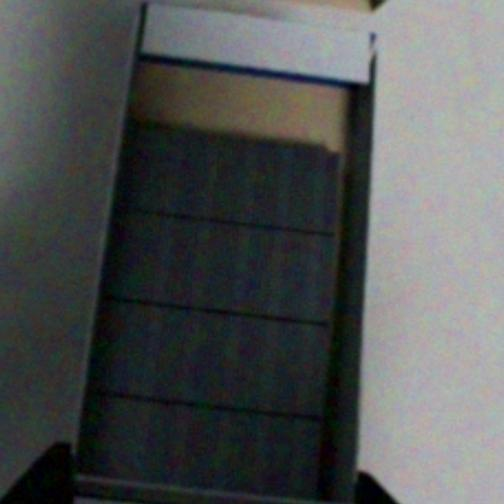

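Request:
execute_actions --actions '[[[0,0,0,0,0,0,0.1,0,0,0,0.0061,0.0063,-0.0155,-0.26],[0,0,0,0,0,0,0.1,0,0,0,0.0061,0.0063,-0.0155,-0.26],[0,0,0,0,0,0,0.1,0,0,0,0.0061,0.0063,-0.0155,-0.26],[0,0,0,0,0,0,0.1,0,0,0,-0.0061,-0.0063,0.0155,-0.26],[0,0,0,0,0,0,0.1,0,0,0,-0.0061,-0.0063,0.0155,-0.26],[0,0,0,0,0,0,0.1,0,0,0,-0.0061,-0.0063,0.0155,-0.26],[0,0,0,0,0,0,0.1,0,0,0,0.0061,0.0063,-0.0155,-0.26],[0,0,0,0,0,0,0.1,0,0,0,0.0061,0.0063,-0.0155,-0.26],[0,0,0,0,0,0,0.1,0,0,0,0.0061,0.0063,-0.0155,-0.26],[0,0,0,0,0,0,0.1,0,0,0,-0.0061,-0.0063,0.0155,-0.26],[0,0,0,0,0,0,0.1,0,0,0,-0.0061,-0.0063,0.0155,-0.26],[0,0,0,0,0,0,0.1,0,0,0,-0.0061,-0.0063,0.0155,-0.26],[0,0,0,0,0,0,0.1,0,0,0,0,0,0,-0.26]],[[0,0,0,0,0,0,0.1,0,0,0,0.0061,0.0063,-0.0155,-0.26],[0,0,0,0,0,0,0.1,0,0,0,0.0061,0.0063,-0.0155,-0.26],[0,0,0,0,0,0,0.1,0,0,0,0.0061,0.0063,-0.0155,-0.26],[0,0,0,0,0,0,0.1,0,0,0,-0.0061,-0.0063,0.0155,-0.26],[0,0,0,0,0,0,0.1,0,0,0,-0.0061,-0.0063,0.0155,-0.26],[0,0,0,0,0,0,0.1,0,0,0,-0.0061,-0.0063,0.0155,-0.26],[0,0,0,0,0,0,0.1,0,0,0,0.0061,0.0063,-0.0155,-0.26],[0,0,0,0,0,0,0.1,0,0,0,0.0061,0.0063,-0.0155,-0.26],[0,0,0,0,0,0,0.1,0,0,0,0.0061,0.0063,-0.0155,-0.26],[0,0,0,0,0,0,0.1,0,0,0,-0.0061,-0.0063,0.0155,-0.26],[0,0,0,0,0,0,0.1,0,0,0,-0.0061,-0.0063,0.0155,-0.26],[0,0,0,0,0,0,0.1,0,0,0,-0.0061,-0.0063,0.0155,-0.26],[0,0,0,0,0,0,0.1,0,0,0,0,0,0,-0.26]],[[0,0,0,0,0,0,0.1,0,0,0,0.0061,0.0063,-0.0155,-0.26],[0,0,0,0,0,0,0.1,0,0,0,0.0061,0.0063,-0.0155,-0.26],[0,0,0,0,0,0,0.1,0,0,0,0.0061,0.0063,-0.0155,-0.26],[0,0,0,0,0,0,0.1,0,0,0,-0.0061,-0.0063,0.0155,-0.26],[0,0,0,0,0,0,0.1,0,0,0,-0.0061,-0.0063,0.0155,-0.26],[0,0,0,0,0,0,0.1,0,0,0,-0.0061,-0.0063,0.0155,-0.26],[0,0,0,0,0,0,0.1,0,0,0,0.0061,0.0063,-0.0155,-0.26],[0,0,0,0,0,0,0.1,0,0,0,0.0061,0.0063,-0.0155,-0.26],[0,0,0,0,0,0,0.1,0,0,0,0.0061,0.0063,-0.0155,-0.26],[0,0,0,0,0,0,0.1,0,0,0,-0.0061,-0.0063,0.0155,-0.26],[0,0,0,0,0,0,0.1,0,0,0,-0.0061,-0.0063,0.0155,-0.26],[0,0,0,0,0,0,0.1,0,0,0,-0.0061,-0.0063,0.0155,-0.26],[0,0,0,0,0,0,0.1,0,0,0,0,0,0,-0.26]],[[0,0,0,0,0,0,0.1,0,0,0,0.0061,0.0063,-0.0155,-0.26],[0,0,0,0,0,0,0.1,0,0,0,0.0061,0.0063,-0.0155,-0.26],[0,0,0,0,0,0,0.1,0,0,0,0.0061,0.0063,-0.0155,-0.26],[0,0,0,0,0,0,0.1,0,0,0,-0.0061,-0.0063,0.0155,-0.26],[0,0,0,0,0,0,0.1,0,0,0,-0.0061,-0.0063,0.0155,-0.26],[0,0,0,0,0,0,0.1,0,0,0,-0.0061,-0.0063,0.0155,-0.26],[0,0,0,0,0,0,0.1,0,0,0,0.0061,0.0063,-0.0155,-0.26],[0,0,0,0,0,0,0.1,0,0,0,0.0061,0.0063,-0.0155,-0.26],[0,0,0,0,0,0,0.1,0,0,0,0.0061,0.0063,-0.0155,-0.26],[0,0,0,0,0,0,0.1,0,0,0,-0.0061,-0.0063,0.0155,-0.26],[0,0,0,0,0,0,0.1,0,0,0,-0.0061,-0.0063,0.0155,-0.26],[0,0,0,0,0,0,0.1,0,0,0,-0.0061,-0.0063,0.0155,-0.26],[0,0,0,0,0,0,0.1,0,0,0,0,0,0,-0.26]]]' --cameras '["cam_right_wrist"]'

Request:
zoom_image --camera "cam_right_wrist" --region '[270, 170, 430, 330]'

Scene clock: 148.90 s.
left_arm: end_effector_position=(+0.3380, -0.0514, +0.1699) grip_measured=+0.098 grip_effort_nm=0.09 end_effector_quat_wxyz=(-0.085, -0.419, +0.896, -0.117) | right_arm: end_effector_position=(+0.1705, +0.1763, +0.0841) grip_measured=-0.254 grip_effort_nm=-0.81 end_effector_quat_wxyz=(+0.223, -0.382, +0.893, +0.087)
Joint positions: left_arm=[-0.005 1.893 1.828 -1.561 0.285 -0.872 0.052] | right_arm=[0.81 1.01 0.626 -0.705 0.016 -0.003 0.035]
Joint torques (N m): left_arm=[-0.25 -11.97 4.88 0.22 0 0.09] | right_arm=[0.1 -1.92 9.58 0.68 -0.05 0.04]
Heat: left arm: 40 °C; right arm: 33 °C.
Hand target: left_arm +0.3301, -0.0498, +0.1795; -0.158, -0.400, +0.900, -0.071 | right_arm +0.1751, +0.1821, +0.0951; +0.234, -0.378, +0.891, +0.094
Off the commanded pose: left_arm 0.013 m, 10 deg | right_arm 0.013 m, 2 deg.
joint sent to its limit (left arm) — joint 4 (wrist pitch), lower limit. The joint targets are off in orientation, not in position.
grip_force (N): 12, 50
camera_calibration:
cam_right_wrist: T_world_to_cam=[[0.781055, -0.62177, 0.057927, -0.0267391], [-0.623451, -0.781706, 0.0156777, 0.277406], [0.0355339, -0.0483598, -0.998198, 0.202524], [0, 0, 0, 1]] pos_world=[0.186637, 0.210018, 0.199358]
Images, in order (width x height): cam_right_wrist 672x504.

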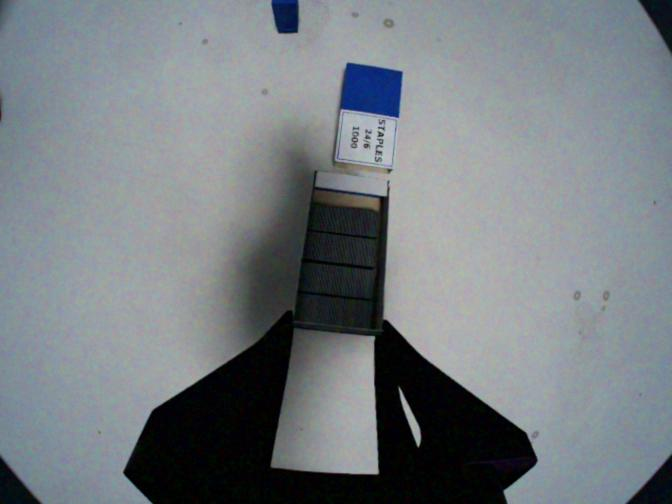

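Scaled by 3.150 from the camera's 672x504 image, which has a finer 960x720 frame.

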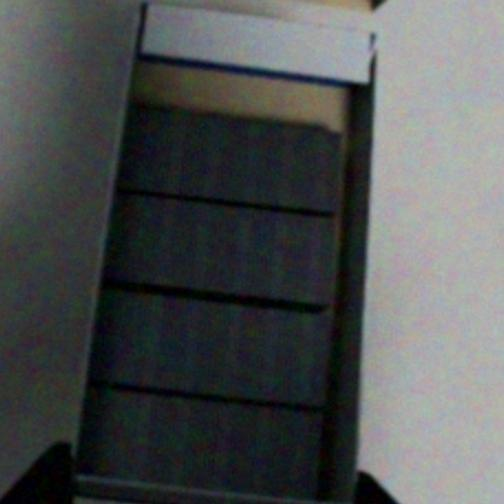

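Request:
execute_actions --actions '[[[0,0,0,0,0,0,0.1,0,0,0,0.0053,0.0055,-0.0136,-0.26],[0,0,0,0,0,0,0.1,0,0,0,0.0053,0.0055,-0.0136,-0.26],[0,0,0,0,0,0,0.1,0,0,0,0.0053,0.0055,-0.0136,-0.26],[0,0,0,0,0,0,0.1,0,0,0,-0.0053,-0.0055,0.0136,-0.26],[0,0,0,0,0,0,0.1,0,0,0,-0.0053,-0.0055,0.0136,-0.26],[0,0,0,0,0,0,0.1,0,0,0,-0.0053,-0.0055,0.0136,-0.26],[0,0,0,0,0,0,0.1,0,0,0,0.0053,0.0055,-0.0136,-0.26],[0,0,0,0,0,0,0.1,0,0,0,0.0053,0.0055,-0.0136,-0.26],[0,0,0,0,0,0,0.1,0,0,0,0.0053,0.0055,-0.0136,-0.26],[0,0,0,0,0,0,0.1,0,0,0,-0.0053,-0.0055,0.0136,-0.26],[0,0,0,0,0,0,0.1,0,0,0,-0.0053,-0.0055,0.0136,-0.26],[0,0,0,0,0,0,0.1,0,0,0,-0.0053,-0.0055,0.0136,-0.26],[0,0,0,0,0,0,0.1,0,0,0,0,0,0,-0.26]],[[0,0,0,0,0,0,0.1,0,0,0,0.0053,0.0055,-0.0136,-0.26],[0,0,0,0,0,0,0.1,0,0,0,0.0053,0.0055,-0.0136,-0.26],[0,0,0,0,0,0,0.1,0,0,0,0.0053,0.0055,-0.0136,-0.26],[0,0,0,0,0,0,0.1,0,0,0,-0.0053,-0.0055,0.0136,-0.26],[0,0,0,0,0,0,0.1,0,0,0,-0.0053,-0.0055,0.0136,-0.26],[0,0,0,0,0,0,0.1,0,0,0,-0.0053,-0.0055,0.0136,-0.26],[0,0,0,0,0,0,0.1,0,0,0,0.0053,0.0055,-0.0136,-0.26],[0,0,0,0,0,0,0.1,0,0,0,0.0053,0.0055,-0.0136,-0.26],[0,0,0,0,0,0,0.1,0,0,0,0.0053,0.0055,-0.0136,-0.26],[0,0,0,0,0,0,0.1,0,0,0,-0.0053,-0.0055,0.0136,-0.26],[0,0,0,0,0,0,0.1,0,0,0,-0.0053,-0.0055,0.0136,-0.26],[0,0,0,0,0,0,0.1,0,0,0,-0.0053,-0.0055,0.0136,-0.26],[0,0,0,0,0,0,0.1,0,0,0,0,0,0,-0.26]],[[0,0,0,0,0,0,0.1,0,0,0,0.0053,0.0055,-0.0136,-0.26],[0,0,0,0,0,0,0.1,0,0,0,0.0053,0.0055,-0.0136,-0.26],[0,0,0,0,0,0,0.1,0,0,0,0.0053,0.0055,-0.0136,-0.26],[0,0,0,0,0,0,0.1,0,0,0,-0.0053,-0.0055,0.0136,-0.26],[0,0,0,0,0,0,0.1,0,0,0,-0.0053,-0.0055,0.0136,-0.26],[0,0,0,0,0,0,0.1,0,0,0,-0.0053,-0.0055,0.0136,-0.26],[0,0,0,0,0,0,0.1,0,0,0,0.0053,0.0055,-0.0136,-0.26],[0,0,0,0,0,0,0.1,0,0,0,0.0053,0.0055,-0.0136,-0.26],[0,0,0,0,0,0,0.1,0,0,0,0.0053,0.0055,-0.0136,-0.26],[0,0,0,0,0,0,0.1,0,0,0,-0.0053,-0.0055,0.0136,-0.26],[0,0,0,0,0,0,0.1,0,0,0,-0.0053,-0.0055,0.0136,-0.26],[0,0,0,0,0,0,0.1,0,0,0,-0.0053,-0.0055,0.0136,-0.26],[0,0,0,0,0,0,0.1,0,0,0,0,0,0,-0.26]]]' --cameras '["cam_right_wrist"]'

Request:
zoom_image --camera "cam_right_wrist" --region '[270, 170, 430, 330]'

Scene clock: 152.00 s.
left_arm: end_effector_position=(+0.3380, -0.0514, +0.1699) grip_measured=+0.098 grip_effort_nm=0.09 end_effector_quat_wxyz=(-0.085, -0.419, +0.896, -0.117) | right_arm: end_effector_position=(+0.1704, +0.1762, +0.0841) grip_measured=-0.260 grip_effort_nm=-0.99 end_effector_quat_wxyz=(+0.222, -0.382, +0.893, +0.087)
Joint positions: left_arm=[-0.005 1.893 1.828 -1.561 0.285 -0.872 0.052] | right_arm=[0.81 1.01 0.626 -0.706 0.016 -0.003 0.035]
Joint torques (N m): left_arm=[-0.25 -11.97 4.88 0.22 0 0.09] | right_arm=[0.09 -1.94 9.58 0.68 -0.04 0.08]
Heat: left arm: 40 °C; right arm: 33 °C.
Hand target: left_arm +0.3301, -0.0498, +0.1795; -0.158, -0.400, +0.900, -0.071 | right_arm +0.1751, +0.1820, +0.0951; +0.234, -0.378, +0.891, +0.094
Off the commanded pose: left_arm 0.013 m, 10 deg | right_arm 0.013 m, 2 deg.
joint sent to its limit (left arm) — joint 4 (wrist pitch), lower limit. The joint targets are off in orientation, not in position.
grip_force (N): 12, 50
camera_calibration:
cam_right_wrist: T_world_to_cam=[[0.781072, -0.621758, 0.0578167, -0.0266388], [-0.623446, -0.781703, 0.0160217, 0.277274], [0.0352338, -0.0485597, -0.998199, 0.202526], [0, 0, 0, 1]] pos_world=[0.186536, 0.210018, 0.199259]
Images, in order (width x height): cam_right_wrist 672x504.

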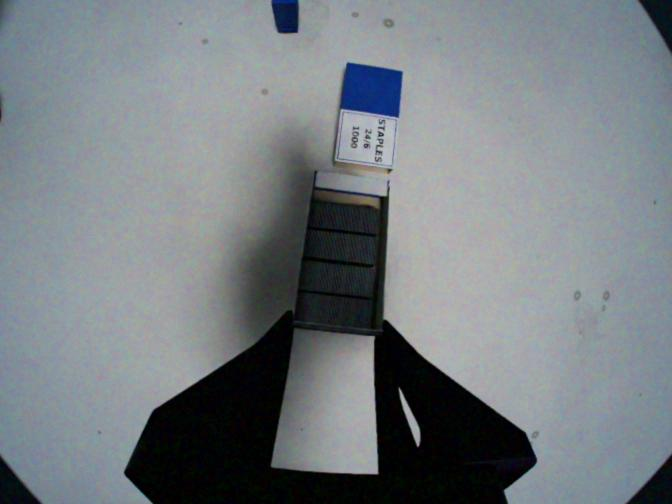

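Scaled by 3.150 from the camera's 672x504 image, which has a finer 960x720 frame.

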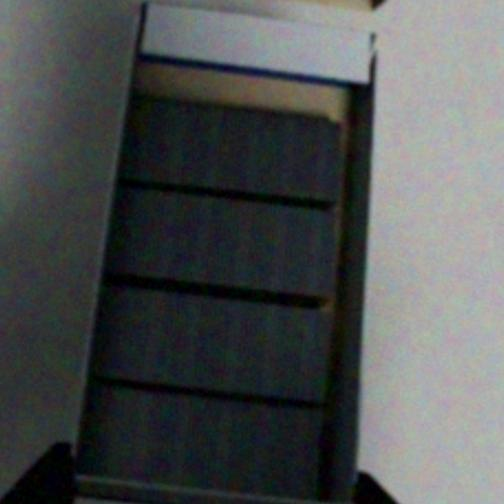

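Request:
execute_actions --actions '[[[0,0,0,0,0,0,0.1,0,0,0,0.0045,0.0047,-0.0116,-0.26],[0,0,0,0,0,0,0.1,0,0,0,0.0045,0.0047,-0.0116,-0.26],[0,0,0,0,0,0,0.1,0,0,0,0.0045,0.0047,-0.0116,-0.26],[0,0,0,0,0,0,0.1,0,0,0,-0.0045,-0.0047,0.0116,-0.26],[0,0,0,0,0,0,0.1,0,0,0,-0.0045,-0.0047,0.0116,-0.26],[0,0,0,0,0,0,0.1,0,0,0,-0.0045,-0.0047,0.0116,-0.26],[0,0,0,0,0,0,0.1,0,0,0,0.0045,0.0047,-0.0116,-0.26],[0,0,0,0,0,0,0.1,0,0,0,0.0045,0.0047,-0.0116,-0.26],[0,0,0,0,0,0,0.1,0,0,0,0.0045,0.0047,-0.0116,-0.26],[0,0,0,0,0,0,0.1,0,0,0,-0.0045,-0.0047,0.0116,-0.26],[0,0,0,0,0,0,0.1,0,0,0,-0.0045,-0.0047,0.0116,-0.26],[0,0,0,0,0,0,0.1,0,0,0,-0.0045,-0.0047,0.0116,-0.26],[0,0,0,0,0,0,0.1,0,0,0,0,0,0,-0.26]],[[0,0,0,0,0,0,0.1,0,0,0,0.0045,0.0047,-0.0116,-0.26],[0,0,0,0,0,0,0.1,0,0,0,0.0045,0.0047,-0.0116,-0.26],[0,0,0,0,0,0,0.1,0,0,0,0.0045,0.0047,-0.0116,-0.26],[0,0,0,0,0,0,0.1,0,0,0,-0.0045,-0.0047,0.0116,-0.26],[0,0,0,0,0,0,0.1,0,0,0,-0.0045,-0.0047,0.0116,-0.26],[0,0,0,0,0,0,0.1,0,0,0,-0.0045,-0.0047,0.0116,-0.26],[0,0,0,0,0,0,0.1,0,0,0,0.0045,0.0047,-0.0116,-0.26],[0,0,0,0,0,0,0.1,0,0,0,0.0045,0.0047,-0.0116,-0.26],[0,0,0,0,0,0,0.1,0,0,0,0.0045,0.0047,-0.0116,-0.26],[0,0,0,0,0,0,0.1,0,0,0,-0.0045,-0.0047,0.0116,-0.26],[0,0,0,0,0,0,0.1,0,0,0,-0.0045,-0.0047,0.0116,-0.26],[0,0,0,0,0,0,0.1,0,0,0,-0.0045,-0.0047,0.0116,-0.26],[0,0,0,0,0,0,0.1,0,0,0,0,0,0,-0.26]],[[0,0,0,0,0,0,0.1,0,0,0,0.0045,0.0047,-0.0116,-0.26],[0,0,0,0,0,0,0.1,0,0,0,0.0045,0.0047,-0.0116,-0.26],[0,0,0,0,0,0,0.1,0,0,0,0.0045,0.0047,-0.0116,-0.26],[0,0,0,0,0,0,0.1,0,0,0,-0.0045,-0.0047,0.0116,-0.26],[0,0,0,0,0,0,0.1,0,0,0,-0.0045,-0.0047,0.0116,-0.26],[0,0,0,0,0,0,0.1,0,0,0,-0.0045,-0.0047,0.0116,-0.26],[0,0,0,0,0,0,0.1,0,0,0,0.0045,0.0047,-0.0116,-0.26],[0,0,0,0,0,0,0.1,0,0,0,0.0045,0.0047,-0.0116,-0.26],[0,0,0,0,0,0,0.1,0,0,0,0.0045,0.0047,-0.0116,-0.26],[0,0,0,0,0,0,0.1,0,0,0,-0.0045,-0.0047,0.0116,-0.26],[0,0,0,0,0,0,0.1,0,0,0,-0.0045,-0.0047,0.0116,-0.26],[0,0,0,0,0,0,0.1,0,0,0,-0.0045,-0.0047,0.0116,-0.26],[0,0,0,0,0,0,0.1,0,0,0,0,0,0,-0.26]],[[0,0,0,0,0,0,0.1,0,0,0,0.0045,0.0047,-0.0116,-0.26],[0,0,0,0,0,0,0.1,0,0,0,0.0045,0.0047,-0.0116,-0.26],[0,0,0,0,0,0,0.1,0,0,0,0.0045,0.0047,-0.0116,-0.26],[0,0,0,0,0,0,0.1,0,0,0,-0.0045,-0.0047,0.0116,-0.26],[0,0,0,0,0,0,0.1,0,0,0,-0.0045,-0.0047,0.0116,-0.26],[0,0,0,0,0,0,0.1,0,0,0,-0.0045,-0.0047,0.0116,-0.26],[0,0,0,0,0,0,0.1,0,0,0,0.0045,0.0047,-0.0116,-0.26],[0,0,0,0,0,0,0.1,0,0,0,0.0045,0.0047,-0.0116,-0.26],[0,0,0,0,0,0,0.1,0,0,0,0.0045,0.0047,-0.0116,-0.26],[0,0,0,0,0,0,0.1,0,0,0,-0.0045,-0.0047,0.0116,-0.26],[0,0,0,0,0,0,0.1,0,0,0,-0.0045,-0.0047,0.0116,-0.26],[0,0,0,0,0,0,0.1,0,0,0,-0.0045,-0.0047,0.0116,-0.26],[0,0,0,0,0,0,0.1,0,0,0,0,0,0,-0.26]]]' --cameras '["cam_right_wrist"]'

Request:
zoom_image --camera "cam_right_wrist" --region '[270, 170, 430, 330]'

Scene clock: 155.63 s.
left_arm: end_effector_position=(+0.3380, -0.0514, +0.1699) grip_measured=+0.098 grip_effort_nm=0.09 end_effector_quat_wxyz=(-0.085, -0.419, +0.896, -0.117) | right_arm: end_effector_position=(+0.1704, +0.1762, +0.0841) grip_measured=-0.255 grip_effort_nm=-0.84 end_effector_quat_wxyz=(+0.222, -0.382, +0.893, +0.087)
Joint positions: left_arm=[-0.005 1.893 1.828 -1.561 0.285 -0.872 0.052] | right_arm=[0.81 1.01 0.626 -0.706 0.016 -0.003 0.035]
Joint torques (N m): left_arm=[-0.24 -11.97 4.86 0.22 0 0.09] | right_arm=[0.12 -1.94 9.57 0.68 -0.04 0.04]
Heat: left arm: 40 °C; right arm: 33 °C.
Hand target: left_arm +0.3301, -0.0498, +0.1795; -0.158, -0.400, +0.900, -0.071 | right_arm +0.1751, +0.1821, +0.0951; +0.234, -0.378, +0.891, +0.094
Off the commanded pose: left_arm 0.013 m, 10 deg | right_arm 0.013 m, 2 deg.
joint sent to its limit (left arm) — joint 4 (wrist pitch), lower limit. The joint targets are off in orientation, not in position.
grip_force (N): 12, 50
camera_calibration:
cam_right_wrist: T_world_to_cam=[[0.780902, -0.621984, 0.0576836, -0.0266101], [-0.623665, -0.781529, 0.0159895, 0.277348], [0.0351362, -0.0484615, -0.998207, 0.202522], [0, 0, 0, 1]] pos_world=[0.186636, 0.210018, 0.199259]
Images, in order (width x height): cam_right_wrist 672x504.

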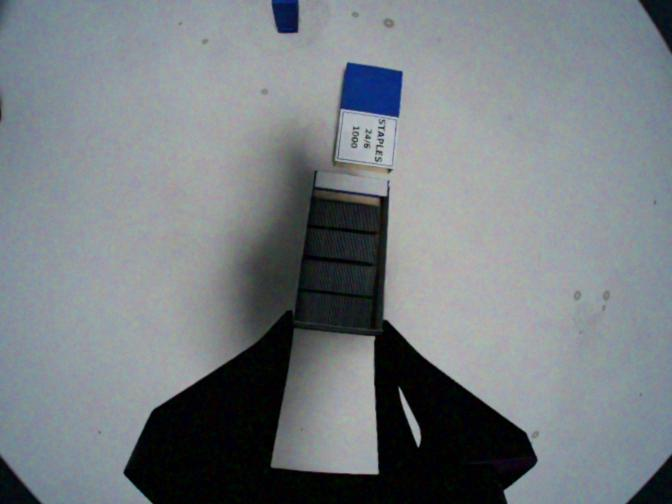

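Scaled by 3.150 from the camera's 672x504 image, which has a finer 960x720 frame.

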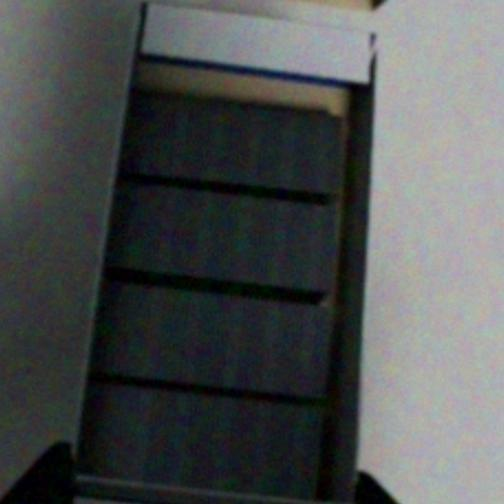

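Request:
move --target '[0, 0, 0, 0, 0, 0, 0.1, 0.0763, -0.0908, -0.0583, 0.0662, -0.0848, -0.0880, -0.26]' --speed 0.13 --cameras '["cam_right_wrist", "cam_low"]'

Request:
zoom_image --camera "cam_right_wrist" --region '[270, 170, 430, 330]'

Scene clock: 160.07 s.
left_arm: end_effector_position=(+0.3380, -0.0514, +0.1699) grip_measured=+0.098 grip_effort_nm=0.09 end_effector_quat_wxyz=(-0.085, -0.419, +0.896, -0.117) | right_arm: end_effector_position=(+0.2186, +0.1264, +0.0584) grip_measured=-0.253 grip_effort_nm=-0.77 end_effector_quat_wxyz=(+0.391, -0.239, +0.884, +0.096)
Joint positions: left_arm=[-0.005 1.893 1.828 -1.561 0.285 -0.872 0.052] | right_arm=[0.537 0.742 0.224 -0.225 0.024 0 0.035]
Joint torques (N m): left_arm=[-0.25 -11.99 4.88 0.22 0 0.08] | right_arm=[-0.58 -0.38 6.67 1.25 -0.11 0.01]
Motor temperatures (°C): left_arm=[26 41 38 31 25 22 25] | right_arm=[28 26 33 31 26 25 24]
Heat: left arm: 41 °C; right arm: 33 °C.
Hand target: left_arm +0.3301, -0.0498, +0.1795; -0.158, -0.400, +0.900, -0.071 | right_arm +0.2209, +0.1276, +0.0601; +0.398, -0.235, +0.881, +0.101
Off the commanded pose: left_arm 0.013 m, 10 deg | right_arm 0.003 m, 1 deg.
joint sent to its limit (left arm) — joint 4 (wrist pitch), lower limit. The joint targets are off in orientation, not in position.
grip_force (N): 12, 50
move: off_target (left_arm)
camera_calibration:
cam_right_wrist: T_world_to_cam=[[0.557126, -0.825761, 0.0879146, -0.0208119], [-0.768291, -0.552723, -0.32284, 0.291271], [0.315182, 0.112319, -0.942361, 0.088033], [0, 0, 0, 1]] pos_world=[0.207629, 0.133919, 0.178823]
Images, in order (width x height): cam_low 672x504, cam_right_wrist 672x504.

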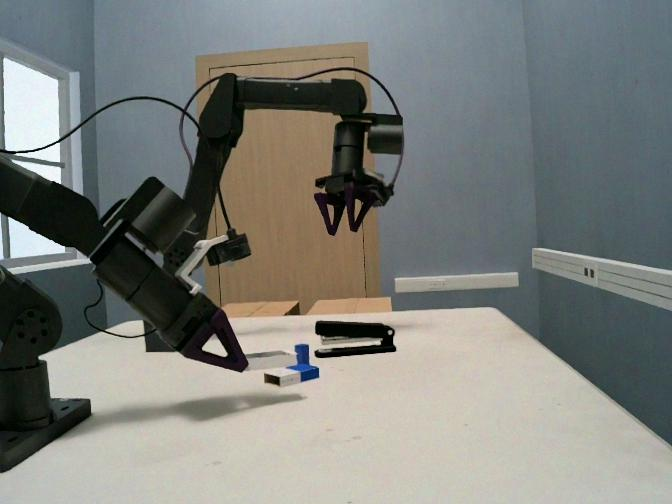

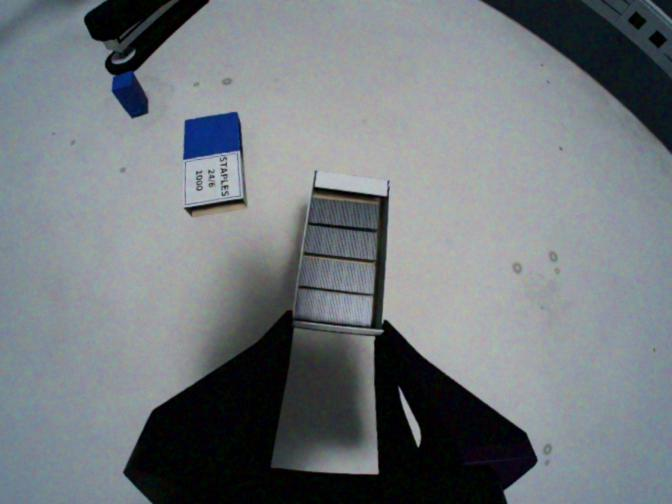

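Scaled by 3.150 from the camera's 672x504 image, which has a finer 960x720 frame.

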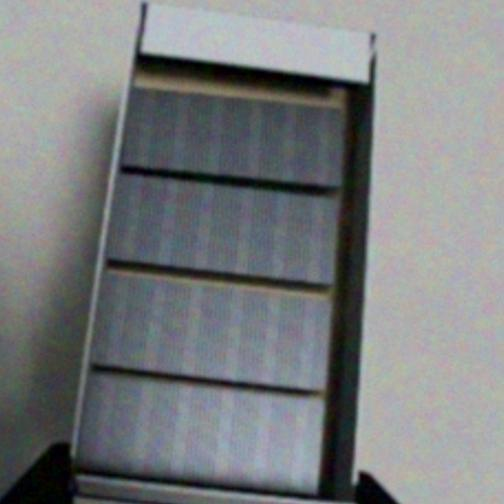

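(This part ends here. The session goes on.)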